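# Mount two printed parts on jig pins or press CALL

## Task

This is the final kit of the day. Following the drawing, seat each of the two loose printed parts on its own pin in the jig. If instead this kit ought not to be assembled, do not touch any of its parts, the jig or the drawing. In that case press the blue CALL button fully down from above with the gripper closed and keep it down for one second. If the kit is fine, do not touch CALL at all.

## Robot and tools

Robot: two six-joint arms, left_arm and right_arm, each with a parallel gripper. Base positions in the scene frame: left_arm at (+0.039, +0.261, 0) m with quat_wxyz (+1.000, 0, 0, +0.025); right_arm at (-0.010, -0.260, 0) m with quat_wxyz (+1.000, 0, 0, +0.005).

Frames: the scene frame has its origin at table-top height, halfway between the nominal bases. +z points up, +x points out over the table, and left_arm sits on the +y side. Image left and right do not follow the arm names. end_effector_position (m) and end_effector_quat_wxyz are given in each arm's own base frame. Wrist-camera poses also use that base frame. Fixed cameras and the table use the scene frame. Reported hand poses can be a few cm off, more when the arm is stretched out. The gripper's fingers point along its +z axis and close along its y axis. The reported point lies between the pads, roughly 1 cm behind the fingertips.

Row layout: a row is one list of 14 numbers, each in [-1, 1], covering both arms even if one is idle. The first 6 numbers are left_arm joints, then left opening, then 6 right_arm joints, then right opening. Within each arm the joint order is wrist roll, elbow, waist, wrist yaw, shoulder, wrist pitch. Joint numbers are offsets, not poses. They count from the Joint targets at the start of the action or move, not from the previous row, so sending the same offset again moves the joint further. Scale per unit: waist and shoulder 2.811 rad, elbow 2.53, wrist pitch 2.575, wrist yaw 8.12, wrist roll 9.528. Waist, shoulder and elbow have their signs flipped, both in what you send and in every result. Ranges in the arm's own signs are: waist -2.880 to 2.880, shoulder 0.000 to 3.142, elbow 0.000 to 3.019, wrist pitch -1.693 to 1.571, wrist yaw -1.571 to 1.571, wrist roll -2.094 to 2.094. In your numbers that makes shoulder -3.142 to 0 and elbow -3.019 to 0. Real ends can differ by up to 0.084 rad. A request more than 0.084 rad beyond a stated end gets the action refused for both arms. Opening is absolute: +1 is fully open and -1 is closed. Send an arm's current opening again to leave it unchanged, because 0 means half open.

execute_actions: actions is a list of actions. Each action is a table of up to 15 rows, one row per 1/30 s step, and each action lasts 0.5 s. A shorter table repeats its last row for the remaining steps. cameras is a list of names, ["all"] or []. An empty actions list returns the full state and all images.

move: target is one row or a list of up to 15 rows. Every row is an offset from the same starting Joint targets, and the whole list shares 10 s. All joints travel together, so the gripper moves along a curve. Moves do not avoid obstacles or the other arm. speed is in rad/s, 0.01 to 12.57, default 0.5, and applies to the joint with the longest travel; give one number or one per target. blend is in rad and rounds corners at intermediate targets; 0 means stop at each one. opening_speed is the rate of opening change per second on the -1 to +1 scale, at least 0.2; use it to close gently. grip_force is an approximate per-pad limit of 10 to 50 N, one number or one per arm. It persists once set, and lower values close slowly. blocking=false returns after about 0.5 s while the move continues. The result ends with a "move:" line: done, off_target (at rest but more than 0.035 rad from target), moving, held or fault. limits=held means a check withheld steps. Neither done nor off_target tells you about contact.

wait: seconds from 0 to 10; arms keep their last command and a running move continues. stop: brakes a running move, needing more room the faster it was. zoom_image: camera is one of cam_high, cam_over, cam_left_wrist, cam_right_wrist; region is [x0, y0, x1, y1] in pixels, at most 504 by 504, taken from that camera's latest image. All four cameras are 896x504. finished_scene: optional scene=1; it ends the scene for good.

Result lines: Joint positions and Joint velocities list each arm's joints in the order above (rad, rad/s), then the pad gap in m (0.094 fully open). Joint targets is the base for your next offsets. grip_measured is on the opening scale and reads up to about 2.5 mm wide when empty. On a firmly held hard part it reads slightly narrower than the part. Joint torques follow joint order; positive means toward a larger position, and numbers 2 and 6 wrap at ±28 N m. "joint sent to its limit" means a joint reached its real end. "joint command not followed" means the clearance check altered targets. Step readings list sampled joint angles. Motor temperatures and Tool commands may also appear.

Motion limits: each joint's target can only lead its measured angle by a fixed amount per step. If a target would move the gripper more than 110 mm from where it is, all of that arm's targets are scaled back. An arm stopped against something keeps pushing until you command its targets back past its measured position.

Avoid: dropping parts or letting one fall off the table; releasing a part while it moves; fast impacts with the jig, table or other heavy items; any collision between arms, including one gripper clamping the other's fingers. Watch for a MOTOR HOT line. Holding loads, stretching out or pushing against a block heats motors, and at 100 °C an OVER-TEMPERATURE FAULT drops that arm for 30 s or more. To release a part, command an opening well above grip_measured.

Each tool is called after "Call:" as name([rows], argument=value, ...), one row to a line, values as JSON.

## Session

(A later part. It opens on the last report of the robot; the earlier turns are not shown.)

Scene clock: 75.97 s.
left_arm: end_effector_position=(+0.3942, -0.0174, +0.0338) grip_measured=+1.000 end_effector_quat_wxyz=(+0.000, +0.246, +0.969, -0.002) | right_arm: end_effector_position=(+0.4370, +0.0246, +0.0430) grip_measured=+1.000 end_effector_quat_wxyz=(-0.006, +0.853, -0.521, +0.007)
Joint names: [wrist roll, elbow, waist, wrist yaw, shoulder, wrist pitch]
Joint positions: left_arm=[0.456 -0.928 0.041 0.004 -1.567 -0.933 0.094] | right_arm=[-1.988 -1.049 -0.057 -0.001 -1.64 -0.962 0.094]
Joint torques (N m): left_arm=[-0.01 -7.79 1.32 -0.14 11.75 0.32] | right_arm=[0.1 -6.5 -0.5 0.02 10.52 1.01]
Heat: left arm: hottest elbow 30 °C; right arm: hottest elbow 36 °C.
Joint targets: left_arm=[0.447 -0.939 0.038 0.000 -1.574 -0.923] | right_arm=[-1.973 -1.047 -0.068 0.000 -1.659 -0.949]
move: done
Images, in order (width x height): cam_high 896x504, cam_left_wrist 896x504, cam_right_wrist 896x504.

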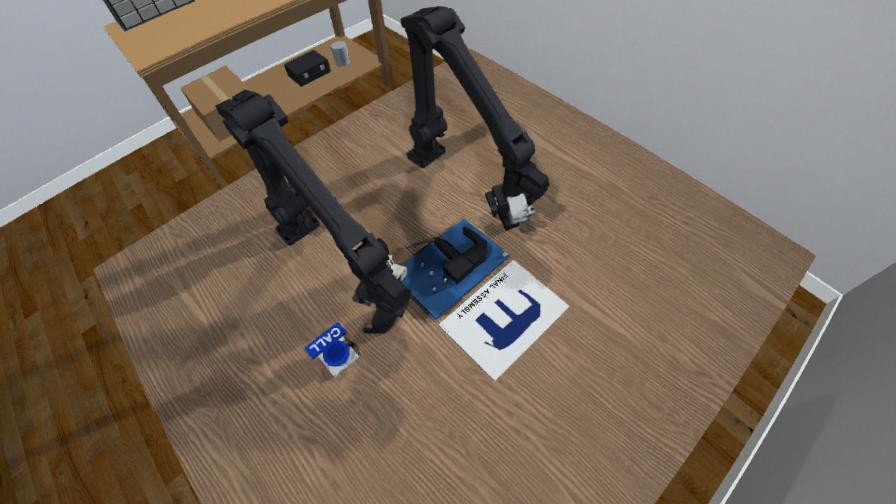

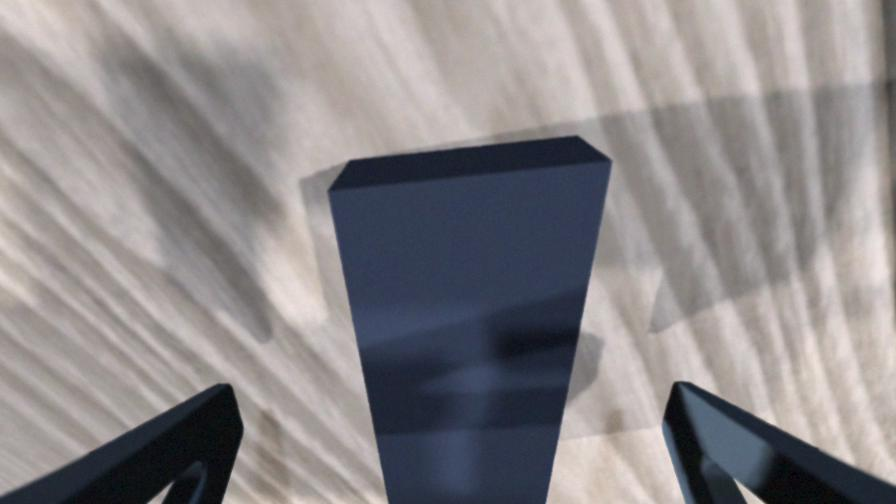

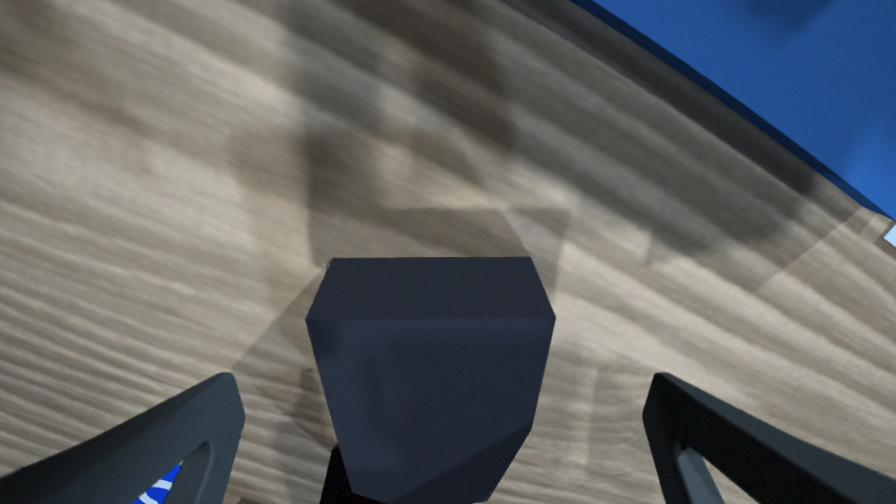

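Call:
move(target=[-0.0013, 0, 0.0071, 0, -0.0043, 0.0047, 1, 0.0005, 0.0051, -0.0016, 0, -0.0046, 0.0047, 1], speed=0.2, cameras=["cam_left_wrist", "cam_right_wrist"])

Scene clock: 80.67 s.
left_arm: end_effector_position=(+0.3961, -0.0182, +0.0301) grip_measured=+1.000 end_effector_quat_wxyz=(+0.001, +0.241, +0.970, -0.002) | right_arm: end_effector_position=(+0.4326, +0.0253, +0.0337) grip_measured=+1.000 end_effector_quat_wxyz=(-0.002, +0.852, -0.523, +0.002)
Joint names: [wrist roll, elbow, waist, wrist yaw, shoulder, wrist pitch]
Joint positions: left_arm=[0.444 -0.928 0.043 0.004 -1.576 -0.921 0.094] | right_arm=[-1.982 -1.036 -0.059 -0.001 -1.652 -0.949 0.094]
Joint torques (N m): left_arm=[0.03 -7.72 2.61 -0.17 11.34 0.42] | right_arm=[0.04 -6.34 -0.97 0.03 10.52 1.13]
Heat: left arm: hottest elbow 30 °C; right arm: hottest elbow 36 °C.
Joint targets: left_arm=[0.435 -0.939 0.058 0.000 -1.587 -0.911] | right_arm=[-1.968 -1.034 -0.073 0.000 -1.673 -0.936]
move: done
Images, in order (width x height): cam_left_wrist 896x504, cam_right_wrist 896x504.

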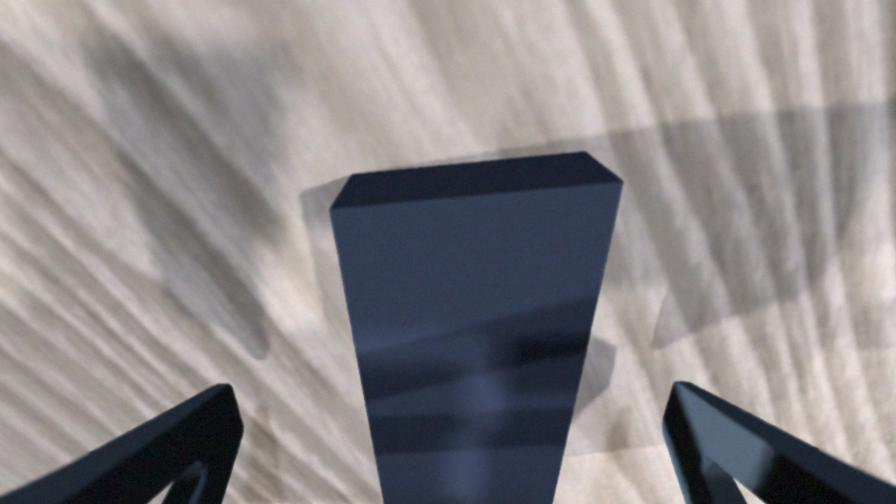

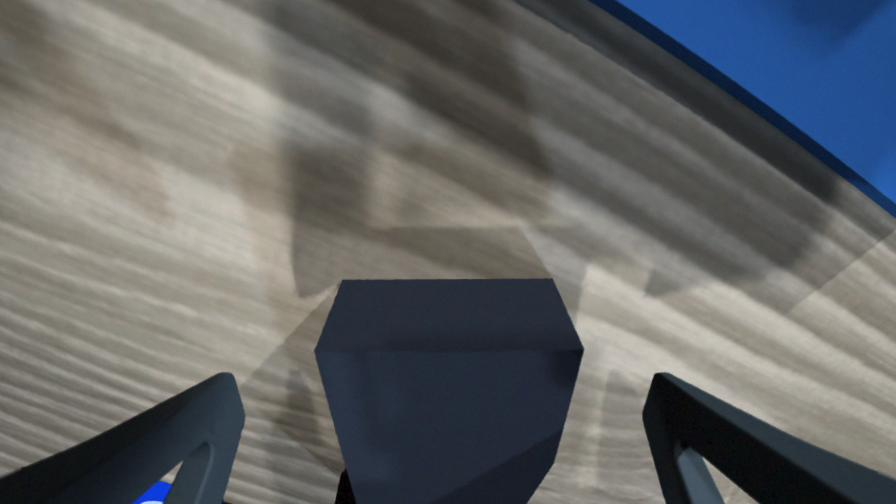

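Call:
wait(seconds=0, cameras=["cam_high", "cam_over"])

Call:
zoom_image(camera="cam_high", region=[425, 215, 495, 290])

Call:
zoom_image(camera="cam_high", region=[480, 180, 550, 255])

Call:
zoom_image(camera="cam_high", region=[345, 275, 415, 350])

Scene clock: 82.63 s.
left_arm: end_effector_position=(+0.3961, -0.0182, +0.0301) grip_measured=+1.000 end_effector_quat_wxyz=(+0.001, +0.241, +0.971, -0.002) | right_arm: end_effector_position=(+0.4326, +0.0253, +0.0337) grip_measured=+1.000 end_effector_quat_wxyz=(-0.002, +0.852, -0.523, +0.002)
Joint names: [wrist roll, elbow, waist, wrist yaw, shoulder, wrist pitch]
Joint positions: left_arm=[0.444 -0.928 0.043 0.004 -1.576 -0.921 0.094] | right_arm=[-1.982 -1.036 -0.059 -0.001 -1.652 -0.949 0.094]
Joint torques (N m): left_arm=[0 -7.72 2.78 -0.11 11.58 0.28] | right_arm=[0.1 -6.37 -1.08 0.03 10.58 1.17]
Heat: left arm: hottest elbow 30 °C; right arm: hottest elbow 36 °C.
Joint targets: left_arm=[0.435 -0.939 0.058 0.000 -1.587 -0.912] | right_arm=[-1.968 -1.034 -0.073 0.000 -1.673 -0.937]
Tool commands: left_gripper/opening=+1.0 right_gripper/opening=+1.0
Images, in order (width x height): cam_high 896x504, cam_over 896x504.

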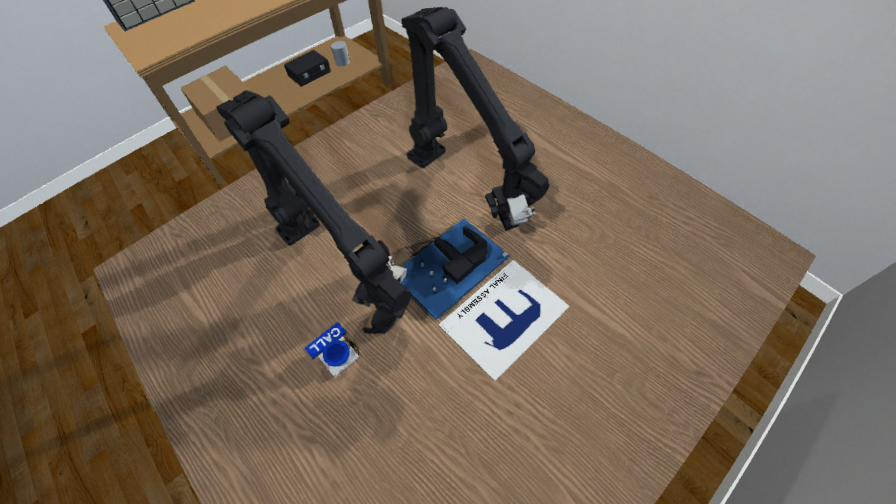

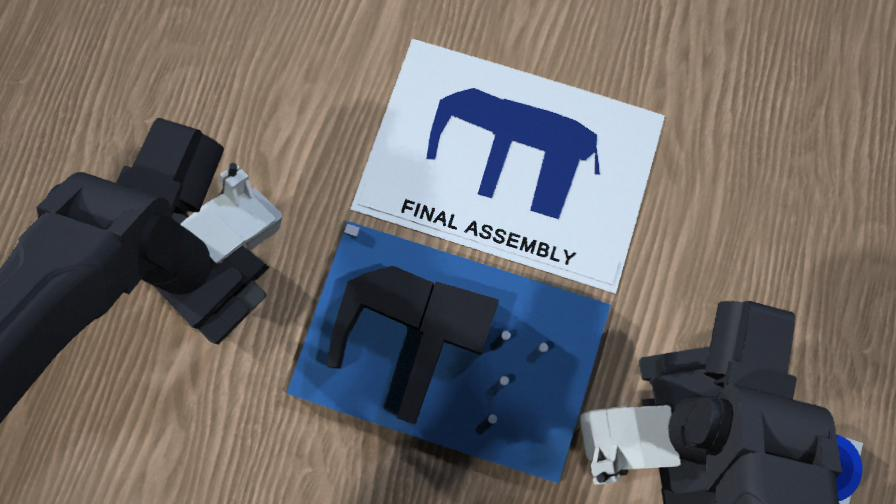

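Scaled by 6.720 from the camera's 896x504 image, which has a finer 1280x720 frame.

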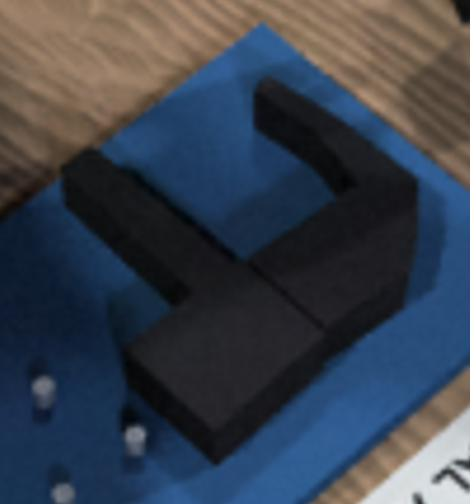

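Scaled by 6.720 from the camera's 896x504 image, which has a finer 1280x720 frame.

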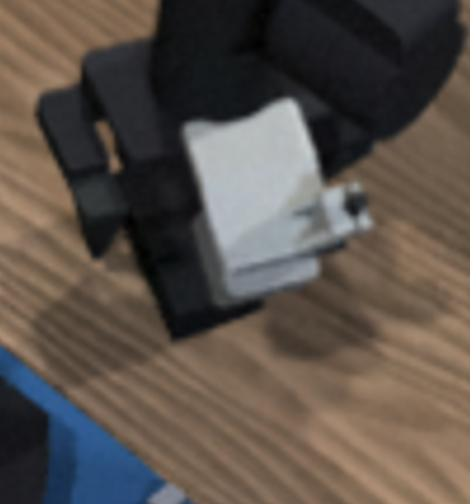

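Scaled by 6.720 from the camera's 896x504 image, which has a finer 1280x720 frame.

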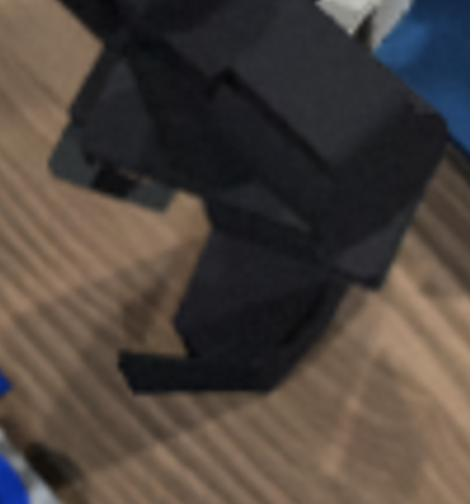

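Call:
move([
  [0,0,0,0,0,0,1, 0,0.0042,0,0,-0.0048,0.0093,1],
  [0,0,0,0,0,0,-0.3, 0,0.0042,0,0,-0.0048,0.0093,-0.25],
], speed=0.2, opening_speed=0.7, cameras=["cam_left_wrist", "cam_right_wrist"])

Scene clock: 87.13 s.
left_arm: end_effector_position=(+0.3961, -0.0186, +0.0301) grip_measured=-0.154 end_effector_quat_wxyz=(+0.001, +0.241, +0.970, -0.002) | right_arm: end_effector_position=(+0.4324, +0.0253, +0.0249) grip_measured=+0.144 end_effector_quat_wxyz=(-0.002, +0.852, -0.523, +0.002)
Joint names: [wrist roll, elbow, waist, wrist yaw, shoulder, wrist pitch]
Joint positions: left_arm=[0.443 -0.928 0.044 0.004 -1.576 -0.921 0.04] | right_arm=[-1.982 -1.025 -0.059 -0.001 -1.666 -0.925 0.054]
Joint torques (N m): left_arm=[0 -7.75 2.73 -0.13 11.69 0.32] | right_arm=[0.08 -6.26 -0.91 0.03 10.52 1.1]
Heat: left arm: hottest elbow 30 °C; right arm: hottest elbow 35 °C.
Joint targets: left_arm=[0.435 -0.939 0.058 0.000 -1.587 -0.912] | right_arm=[-1.968 -1.023 -0.073 0.000 -1.686 -0.913]
move: done
Images, in order (width x height): cam_left_wrist 896x504, cam_right_wrist 896x504.

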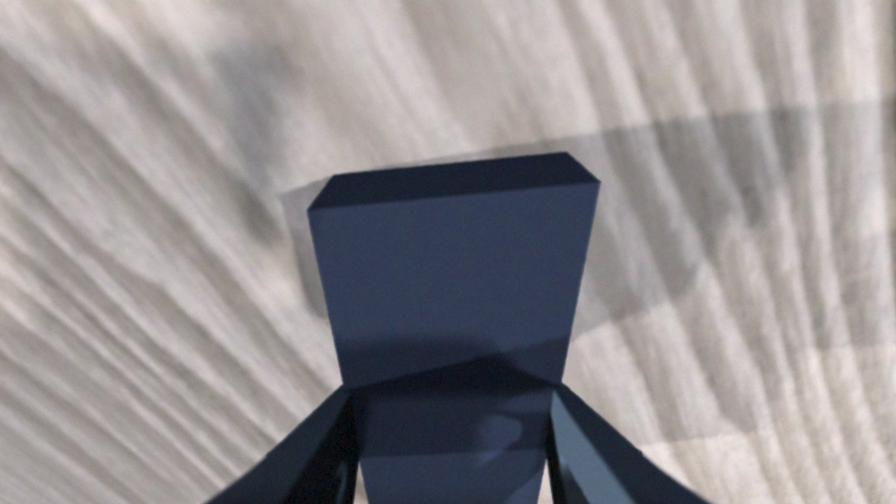

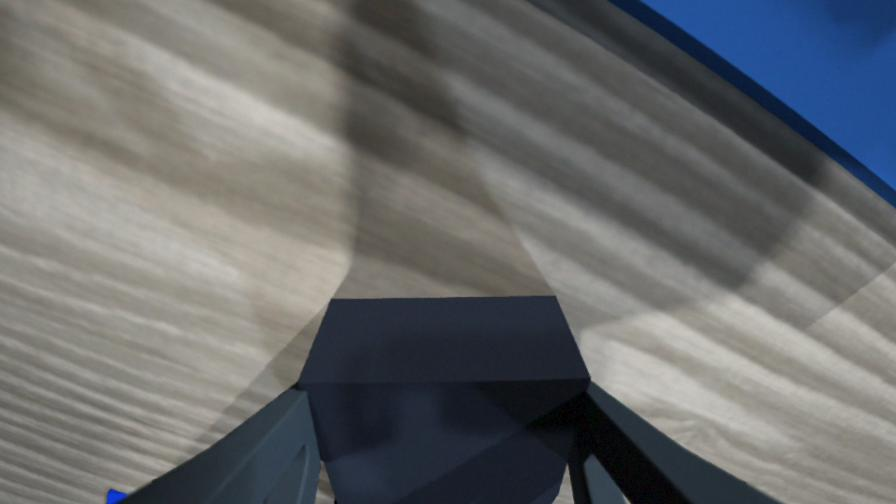

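Call:
move([
  [0,-0.0138,0,0,0.0201,-0.0355,-0.3, 0,-0.0155,0,0,0.0179,-0.0348,-0.25],
  [-0.0754,0.0103,0.0985,0,0.1057,-0.106,-0.3, 0.081,-0.111,-0.1039,0,-0.0171,-0.0917,-0.25],
], speed=[0.2, 0.6], blend=[0.03, 0], cameras=["all"])

Scene clock: 96.17 s.
left_arm: end_effector_position=(+0.3224, -0.1086, +0.1170) grip_measured=-0.158 end_effector_quat_wxyz=(-0.004, +0.024, +1.000, -0.001) | right_arm: end_effector_position=(+0.4494, +0.1677, +0.0784) grip_measured=+0.144 end_effector_quat_wxyz=(+0.011, +0.706, -0.708, -0.006)
Joint names: [wrist roll, elbow, waist, wrist yaw, shoulder, wrist pitch]
Joint positions: left_arm=[-0.274 -0.91 0.322 0.003 -1.311 -1.177 0.04] | right_arm=[-1.211 -1.256 -0.358 -0.001 -1.715 -1.137 0.054]
Joint torques (N m): left_arm=[0.01 -8.25 2.37 -0.16 11.34 -0.28] | right_arm=[0.03 -10.58 -0.32 0.02 12.75 0.13]
Heat: left arm: hottest elbow 30 °C; right arm: hottest elbow 34 °C.
Joint targets: left_arm=[-0.284 -0.913 0.335 0.000 -1.289 -1.184] | right_arm=[-1.196 -1.304 -0.365 -0.001 -1.734 -1.149]
move: off_target (right_arm); right_arm: the elbow is farthest, 0.048 rad from its target

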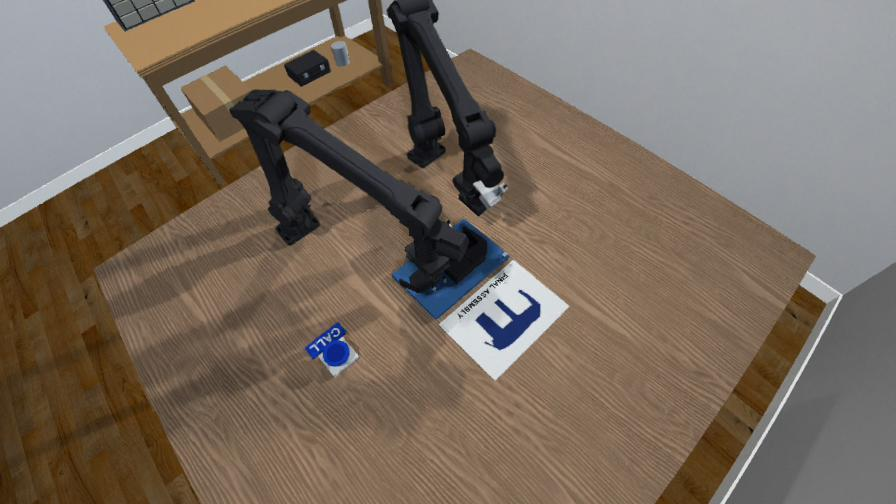

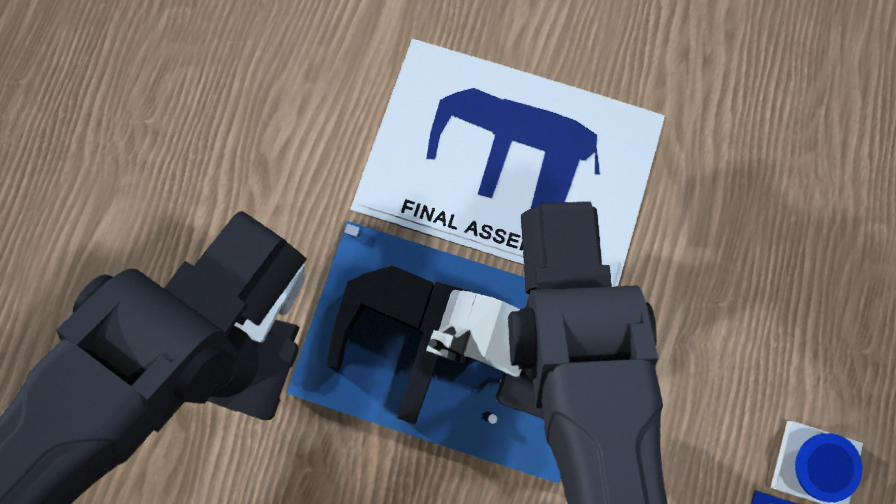

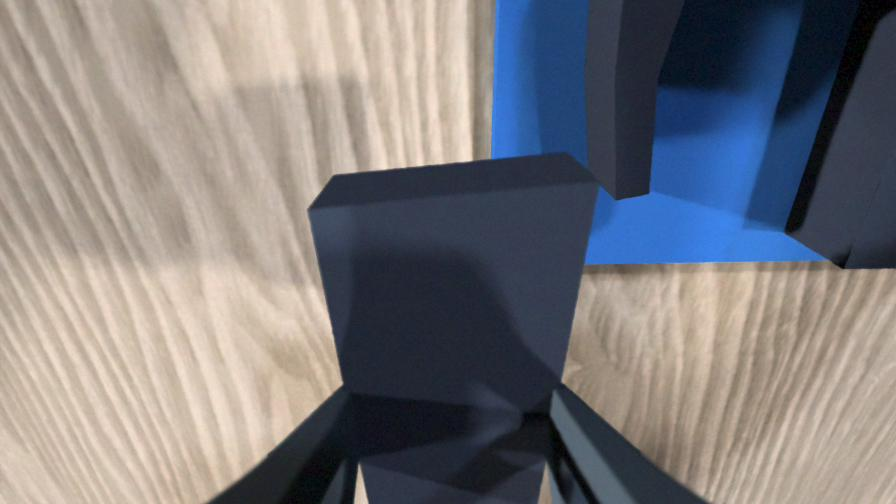

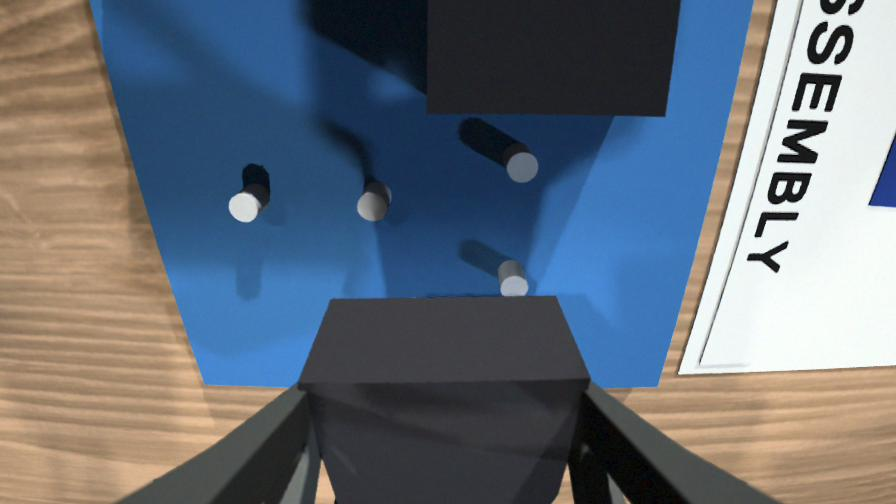

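Call:
zoom_image(camera="cam_right_wrist", region=[280, 60, 700, 400])

Call:
zoom_image(camera="cam_right_wrist", region=[440, 100, 690, 310])

Call:
zoom_image(camera="cam_right_wrist", region=[210, 150, 460, 310])

Scaled by 1.200 from the camera's 896x504 image, which has a finer 1280x720 frame.

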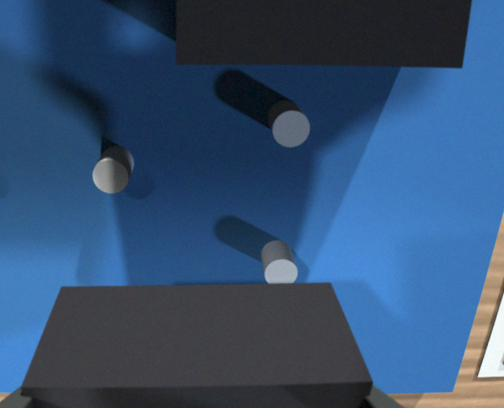

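Scaled by 2.016 from the camera's 896x504 image, which has a finer 1280x720 frame.

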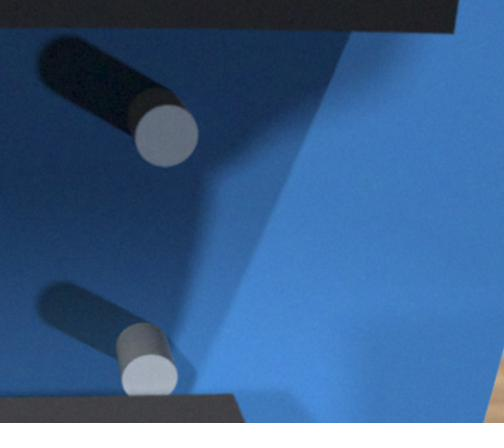

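Scaled by 2.016 from the camera's 896x504 image, which has a finer 1280x720 frame.

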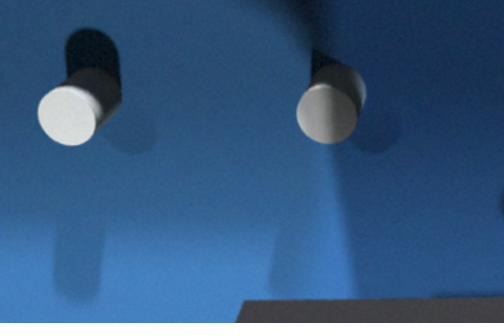

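Call:
zoom_image(camera="cam_over", region=[400, 270, 450, 350])

Scaled by 6.300 from the camera's 896x504 image, which has a finer 1280x720 frame.

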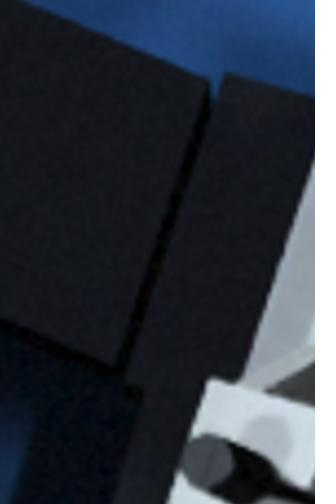

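Call:
move(target=[0,0,0,0,0,0,-0.3, 0.0094,-0.0364,-0.0203,0,-0.0205,-0.001,-0.25], speed=0.25, cameras=["cam_right_wrist"])

Call:
zoom_image(camera="cam_right_wrist", region=[230, 150, 650, 450])

Scene clock: 107.77 s.
left_arm: end_effector_position=(+0.3224, -0.1086, +0.1170) grip_measured=-0.158 end_effector_quat_wxyz=(-0.004, +0.024, +1.000, -0.001) | right_arm: end_effector_position=(+0.4699, +0.2064, +0.0820) grip_measured=+0.144 end_effector_quat_wxyz=(-0.003, +0.695, -0.719, +0.001)
Joint names: [wrist roll, elbow, waist, wrist yaw, shoulder, wrist pitch]
Joint positions: left_arm=[-0.275 -0.91 0.322 0.003 -1.311 -1.177 0.04] | right_arm=[-1.121 -1.345 -0.414 -0.001 -1.772 -1.139 0.054]
Joint torques (N m): left_arm=[0.01 -8.18 2.67 -0.18 11.58 -0.13] | right_arm=[0.05 -10.91 -0.91 0.01 13.98 0.17]
Heat: left arm: hottest elbow 30 °C; right arm: hottest elbow 35 °C.
Joint targets: left_arm=[-0.284 -0.913 0.335 0.000 -1.289 -1.184] | right_arm=[-1.107 -1.396 -0.422 0.000 -1.792 -1.151]
move: off_target (right_arm); right_arm: the elbow is farthest, 0.051 rad from its target
Images, in order (width x height): cam_right_wrist 896x504.

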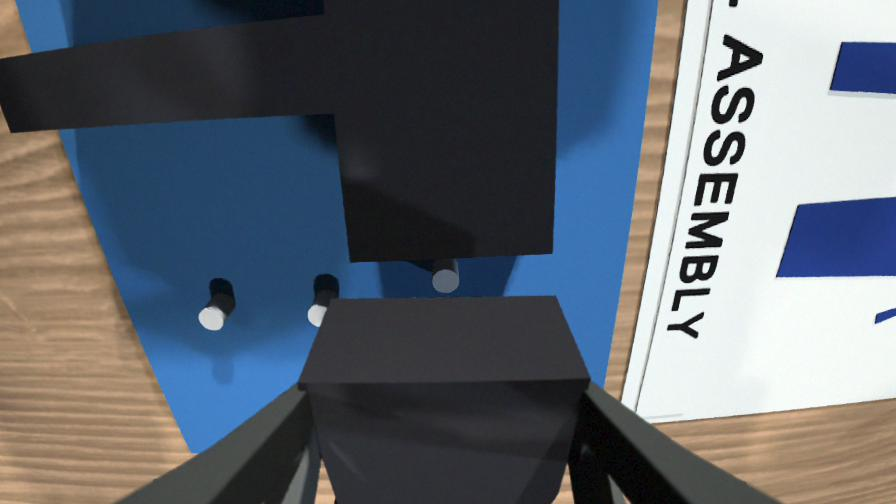

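Scaled by 1.200 from the camera's 896x504 image, which has a finer 1280x720 frame.

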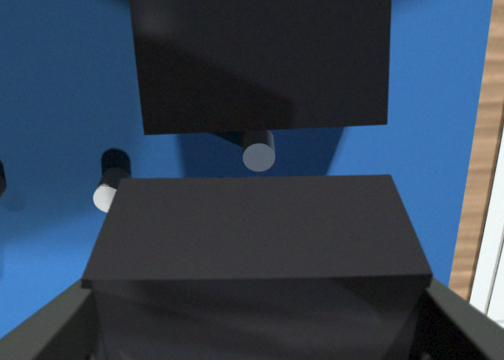

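Call:
move(target=[0,0,0,0,0,0,-0.3, -0.0058,0.0229,0,0,-0.0066,0.021,-0.25], speed=0.1, cameras=["cam_right_wrist"])

Call:
zoom_image(camera="cam_right_wrist", region=[230, 150, 650, 450])

Scene clock: 114.47 s.
left_arm: end_effector_position=(+0.3224, -0.1086, +0.1170) grip_measured=-0.158 end_effector_quat_wxyz=(-0.004, +0.024, +1.000, -0.001) | right_arm: end_effector_position=(+0.4722, +0.2074, +0.0697) grip_measured=+0.144 end_effector_quat_wxyz=(-0.003, +0.704, -0.710, +0.001)
Joint names: [wrist roll, elbow, waist, wrist yaw, shoulder, wrist pitch]
Joint positions: left_arm=[-0.275 -0.91 0.322 0.003 -1.311 -1.177 0.04] | right_arm=[-1.147 -1.337 -0.414 -0.001 -1.791 -1.11 0.054]
Joint torques (N m): left_arm=[0 -8.16 2.67 -0.18 11.52 -0.21] | right_arm=[-0.21 -7.27 -0.26 0 14.1 1.21]
Heat: left arm: hottest elbow 30 °C; right arm: hottest elbow 35 °C.
Joint targets: left_arm=[-0.284 -0.913 0.335 0.000 -1.289 -1.184] | right_arm=[-1.162 -1.338 -0.422 0.000 -1.810 -1.097]
move: done
Images, in order (width x height): cam_right_wrist 896x504.

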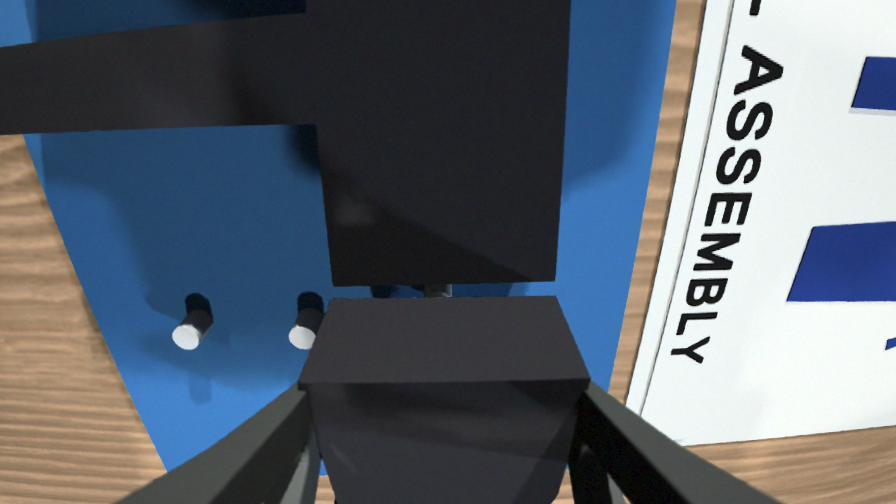

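Scaled by 1.200 from the camera's 896x504 image, which has a finer 1280x720 frame.

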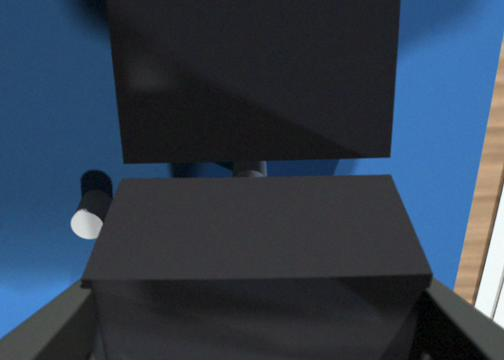

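Call:
move(target=[0,0,0,0,0,0,-0.3,-0.00084,0.0051,-0.00089,0,-0.00448,0.0099,-0.25], speed=0.1, cameras=["cam_right_wrist"])

Scene clock: 120.43 s.
left_arm: end_effector_position=(+0.3224, -0.1086, +0.1170) grip_measured=-0.158 end_effector_quat_wxyz=(-0.004, +0.024, +1.000, -0.001) | right_arm: end_effector_position=(+0.4721, +0.2074, +0.0585) grip_measured=+0.144 end_effector_quat_wxyz=(-0.003, +0.707, -0.707, +0.000)
Joint names: [wrist roll, elbow, waist, wrist yaw, shoulder, wrist pitch]
Joint positions: left_arm=[-0.275 -0.91 0.322 0.003 -1.311 -1.177 0.04] | right_arm=[-1.155 -1.324 -0.414 -0.001 -1.805 -1.085 0.054]
Joint torques (N m): left_arm=[0.02 -8.21 2.67 -0.17 11.11 -0.23] | right_arm=[-0.24 -7.16 -0.56 0.01 14.27 1.24]
Heat: left arm: hottest elbow 30 °C; right arm: hottest elbow 36 °C.
Joint targets: left_arm=[-0.284 -0.913 0.335 0.000 -1.289 -1.184] | right_arm=[-1.170 -1.325 -0.424 0.000 -1.823 -1.072]
move: done
Images, in order (width x height): cam_right_wrist 896x504.

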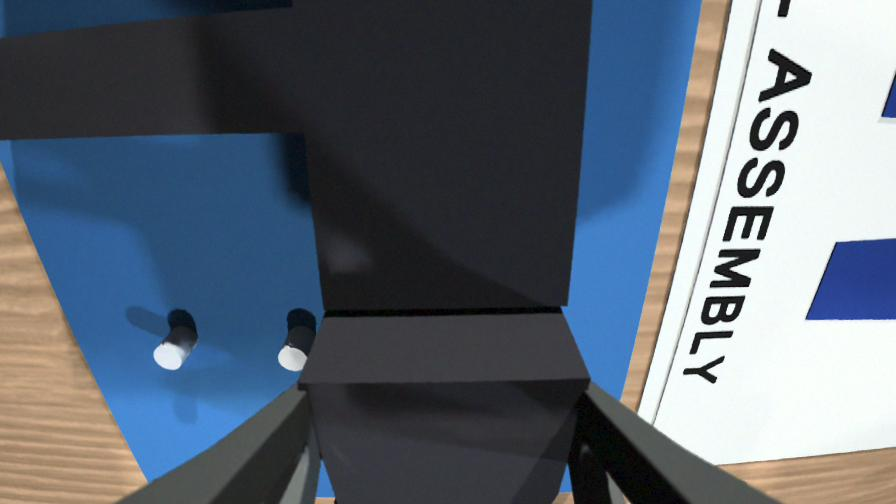

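Call:
zoom_image(camera="cam_right_wrist", region=[280, 280, 610, 420])

Scaled by 1.527 from the camera's 896x504 image, which has a finer 1280x720 frame.

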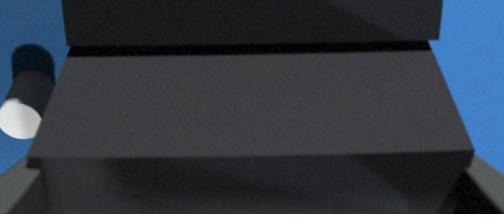

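Call:
zoom_image(camera="cam_right_wrist", region=[130, 290, 350, 400])

Call:
zoom_image(camera="cam_right_wrist", region=[0, 0, 448, 504])

Scaled by 2.291 from the camera's 896x504 image, which has a finer 1280x720 frame.

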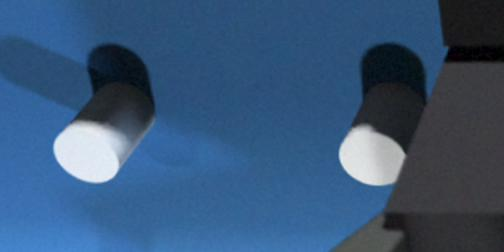

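Scaled by 1.000.

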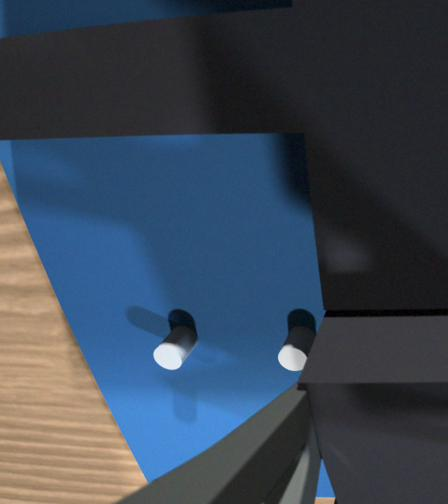

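Call:
move(target=[0,0,0,0,0,0,-0.3,-0.00031,0.00257,-0.00178,0,-0.00409,0.00699,-0.25], speed=0.1, cameras=["cam_right_wrist"])

Call:
zoom_image(camera="cam_right_wrist", region=[280, 290, 610, 430])

Scene clock: 126.27 s.
left_arm: end_effector_position=(+0.3224, -0.1086, +0.1170) grip_measured=-0.158 end_effector_quat_wxyz=(-0.004, +0.024, +1.000, -0.001) | right_arm: end_effector_position=(+0.4728, +0.2081, +0.0509) grip_measured=+0.144 end_effector_quat_wxyz=(-0.003, +0.708, -0.706, +0.001)
Joint names: [wrist roll, elbow, waist, wrist yaw, shoulder, wrist pitch]
Joint positions: left_arm=[-0.275 -0.91 0.322 0.003 -1.311 -1.177 0.04] | right_arm=[-1.158 -1.318 -0.415 -0.001 -1.816 -1.066 0.054]
Joint torques (N m): left_arm=[-0.01 -8.17 2.61 -0.19 11.75 -0.32] | right_arm=[-0.25 -7.09 -0.79 0 14.39 1.14]
Heat: left arm: hottest elbow 30 °C; right arm: hottest elbow 36 °C.
Joint targets: left_arm=[-0.284 -0.913 0.335 0.000 -1.289 -1.184] | right_arm=[-1.173 -1.319 -0.429 0.000 -1.834 -1.053]
move: done
Images, in order (width x height): cam_right_wrist 896x504.

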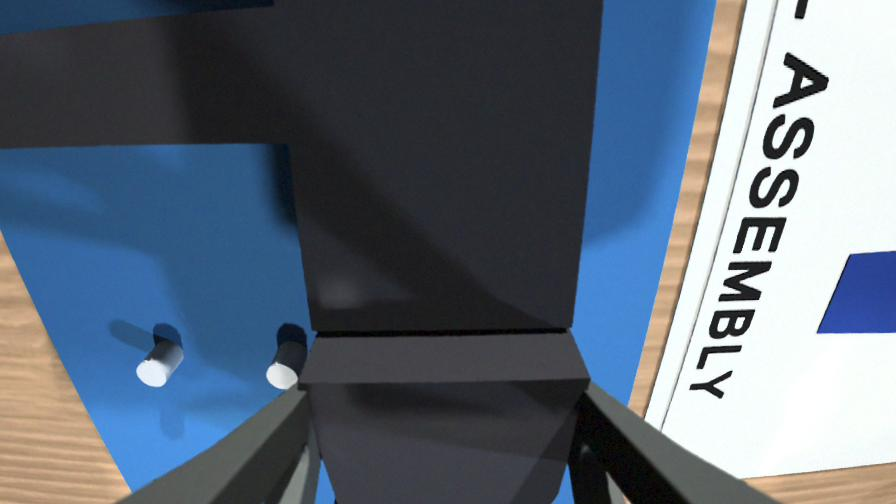

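Scaled by 1.527 from the camera's 896x504 image, which has a finer 1280x720 frame.

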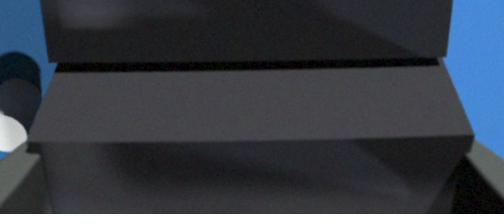

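Call:
zoom_image(camera="cam_right_wrist", region=[290, 310, 390, 410])

Call:
zoom_image(camera="cam_right_wrist", region=[510, 310, 610, 410])

Scaled by 5.040 from the camera's 896x504 image, which has a finer 1280x720 frame.

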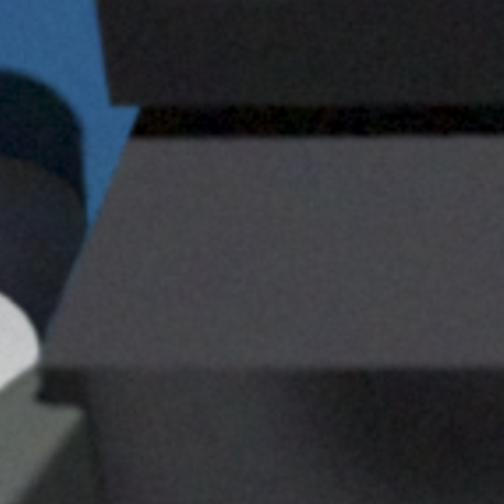

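Scaled by 5.040 from the camera's 896x504 image, which has a finer 1280x720 frame.

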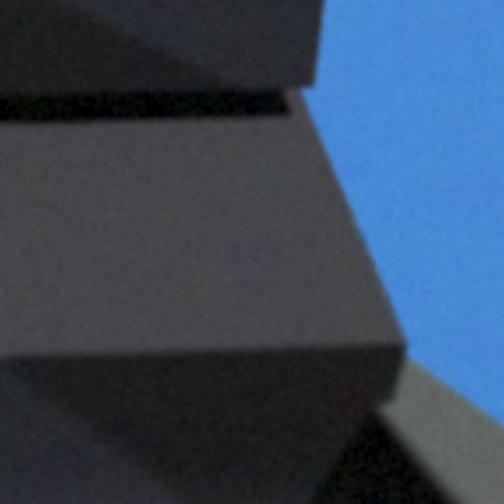

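Call:
move(target=[0,0,0,0,0,0,-0.3,0,0.00178,-0.00107,0,-0.00196,0.00388,-0.25], speed=0.1, cameras=["cam_right_wrist"])

Call:
zoom_image(camera="cam_right_wrist", region=[290, 310, 390, 410])

Call:
zoom_image(camera="cam_right_wrist", region=[510, 310, 610, 410])

Scene clock: 130.83 s.
left_arm: end_effector_position=(+0.3224, -0.1086, +0.1170) grip_measured=-0.158 end_effector_quat_wxyz=(-0.004, +0.024, +1.000, -0.001) | right_arm: end_effector_position=(+0.4730, +0.2097, +0.0484) grip_measured=+0.144 end_effector_quat_wxyz=(-0.005, +0.709, -0.705, +0.001)
Joint names: [wrist roll, elbow, waist, wrist yaw, shoulder, wrist pitch]
Joint positions: left_arm=[-0.275 -0.91 0.322 0.003 -1.311 -1.177 0.04] | right_arm=[-1.159 -1.315 -0.418 -0.001 -1.819 -1.057 0.054]
Joint torques (N m): left_arm=[-0.01 -8.35 2.55 -0.17 11.63 -0.32] | right_arm=[-0.25 -6.98 -1.08 0.02 14.27 1.25]
Heat: left arm: hottest elbow 31 °C; right arm: hottest elbow 36 °C.
Joint targets: left_arm=[-0.284 -0.913 0.335 0.000 -1.289 -1.184] | right_arm=[-1.173 -1.314 -0.432 0.000 -1.840 -1.044]
move: done
Images, in order (width x height): cam_right_wrist 896x504.

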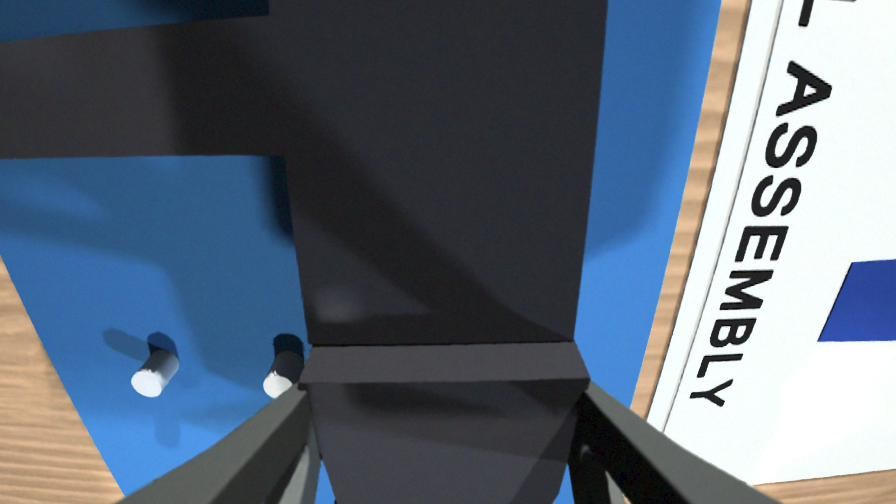

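Scaled by 5.040 from the camera's 896x504 image, which has a finer 1280x720 frame.

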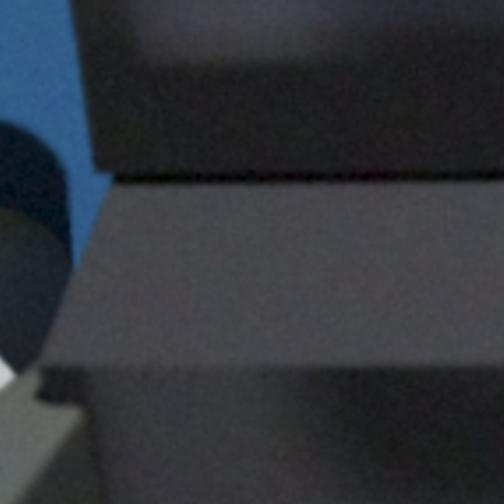

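Scaled by 5.040 from the camera's 896x504 image, which has a finer 1280x720 frame.

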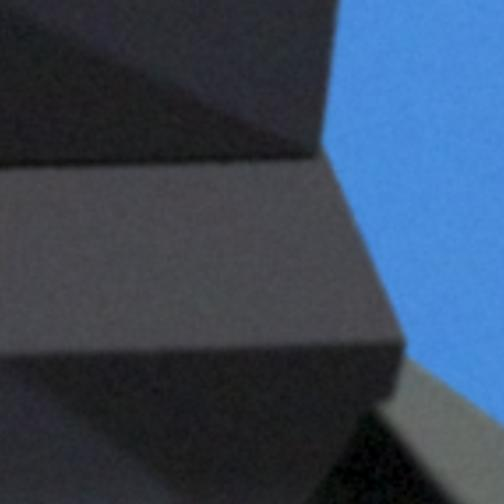

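Call:
move(target=[0,0,0,0,0,0,-0.3,0,0.00308,0,0,-0.00142,0.00458,-0.25], speed=0.1, cameras=["cam_right_wrist"])

Call:
zoom_image(camera="cam_right_wrist", region=[290, 310, 390, 410])

Call:
zoom_image(camera="cam_right_wrist", region=[510, 310, 610, 410])

Scene clock: 132.90 s.
left_arm: end_effector_position=(+0.3224, -0.1086, +0.1170) grip_measured=-0.158 end_effector_quat_wxyz=(-0.004, +0.024, +1.000, -0.001) | right_arm: end_effector_position=(+0.4735, +0.2100, +0.0477) grip_measured=+0.144 end_effector_quat_wxyz=(-0.006, +0.709, -0.705, +0.002)
Joint names: [wrist roll, elbow, waist, wrist yaw, shoulder, wrist pitch]
Joint positions: left_arm=[-0.275 -0.91 0.322 0.003 -1.311 -1.177 0.04] | right_arm=[-1.159 -1.313 -0.418 -0.001 -1.819 -1.051 0.054]
Joint torques (N m): left_arm=[-0.02 -8.2 2.67 -0.18 11.63 -0.27] | right_arm=[-0.25 -6.53 -0.97 0.01 13.86 1.44]
Heat: left arm: hottest elbow 31 °C; right arm: hottest elbow 36 °C.
Joint targets: left_arm=[-0.284 -0.913 0.335 0.000 -1.289 -1.184] | right_arm=[-1.173 -1.306 -0.432 0.000 -1.844 -1.032]
move: done
Images, in order (width x height): cam_right_wrist 896x504.

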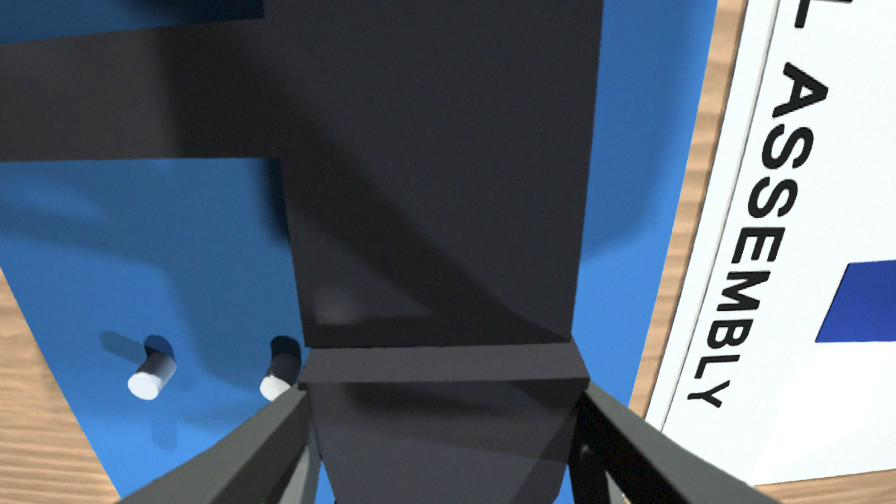

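Scaled by 5.040 from the camera's 896x504 image, which has a finer 1280x720 frame.

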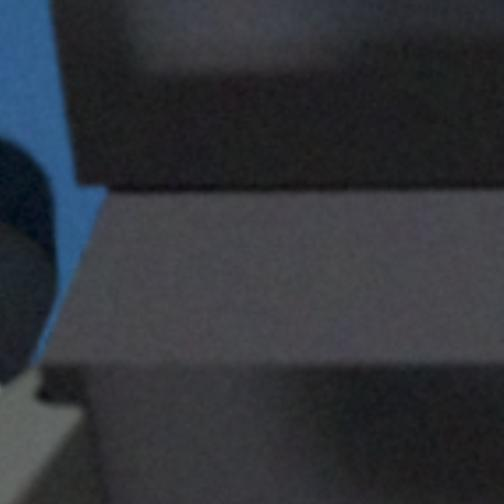

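Scaled by 5.040 from the camera's 896x504 image, which has a finer 1280x720 frame.

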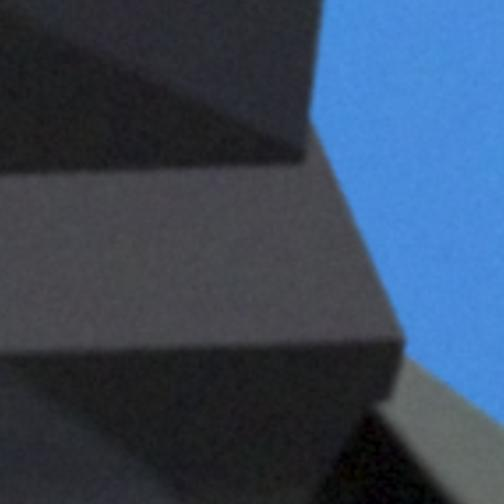

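Call:
move(target=[0,0,0,0,0,0,-0.3,0,0.00237,0,0,0,-0.01165,-0.25], speed=0.1)

Scene clock: 136.17 s.
left_arm: end_effector_position=(+0.3224, -0.1086, +0.1170) grip_measured=-0.158 end_effector_quat_wxyz=(-0.004, +0.024, +1.000, -0.001) | right_arm: end_effector_position=(+0.4733, +0.2101, +0.0476) grip_measured=+0.143 end_effector_quat_wxyz=(-0.006, +0.709, -0.705, +0.002)
Joint names: [wrist roll, elbow, waist, wrist yaw, shoulder, wrist pitch]
Joint positions: left_arm=[-0.275 -0.91 0.322 0.003 -1.311 -1.177 0.04] | right_arm=[-1.159 -1.312 -0.418 -0.001 -1.819 -1.051 0.054]
Joint torques (N m): left_arm=[0.01 -8.18 3.02 -0.19 11.11 -0.39] | right_arm=[-0.25 -6.19 -0.85 0.01 13.63 0.29]
Heat: left arm: hottest elbow 31 °C; right arm: hottest elbow 36 °C.
Joint targets: left_arm=[-0.284 -0.913 0.335 0.000 -1.289 -1.184] | right_arm=[-1.173 -1.301 -0.433 0.000 -1.844 -1.062]
move: done


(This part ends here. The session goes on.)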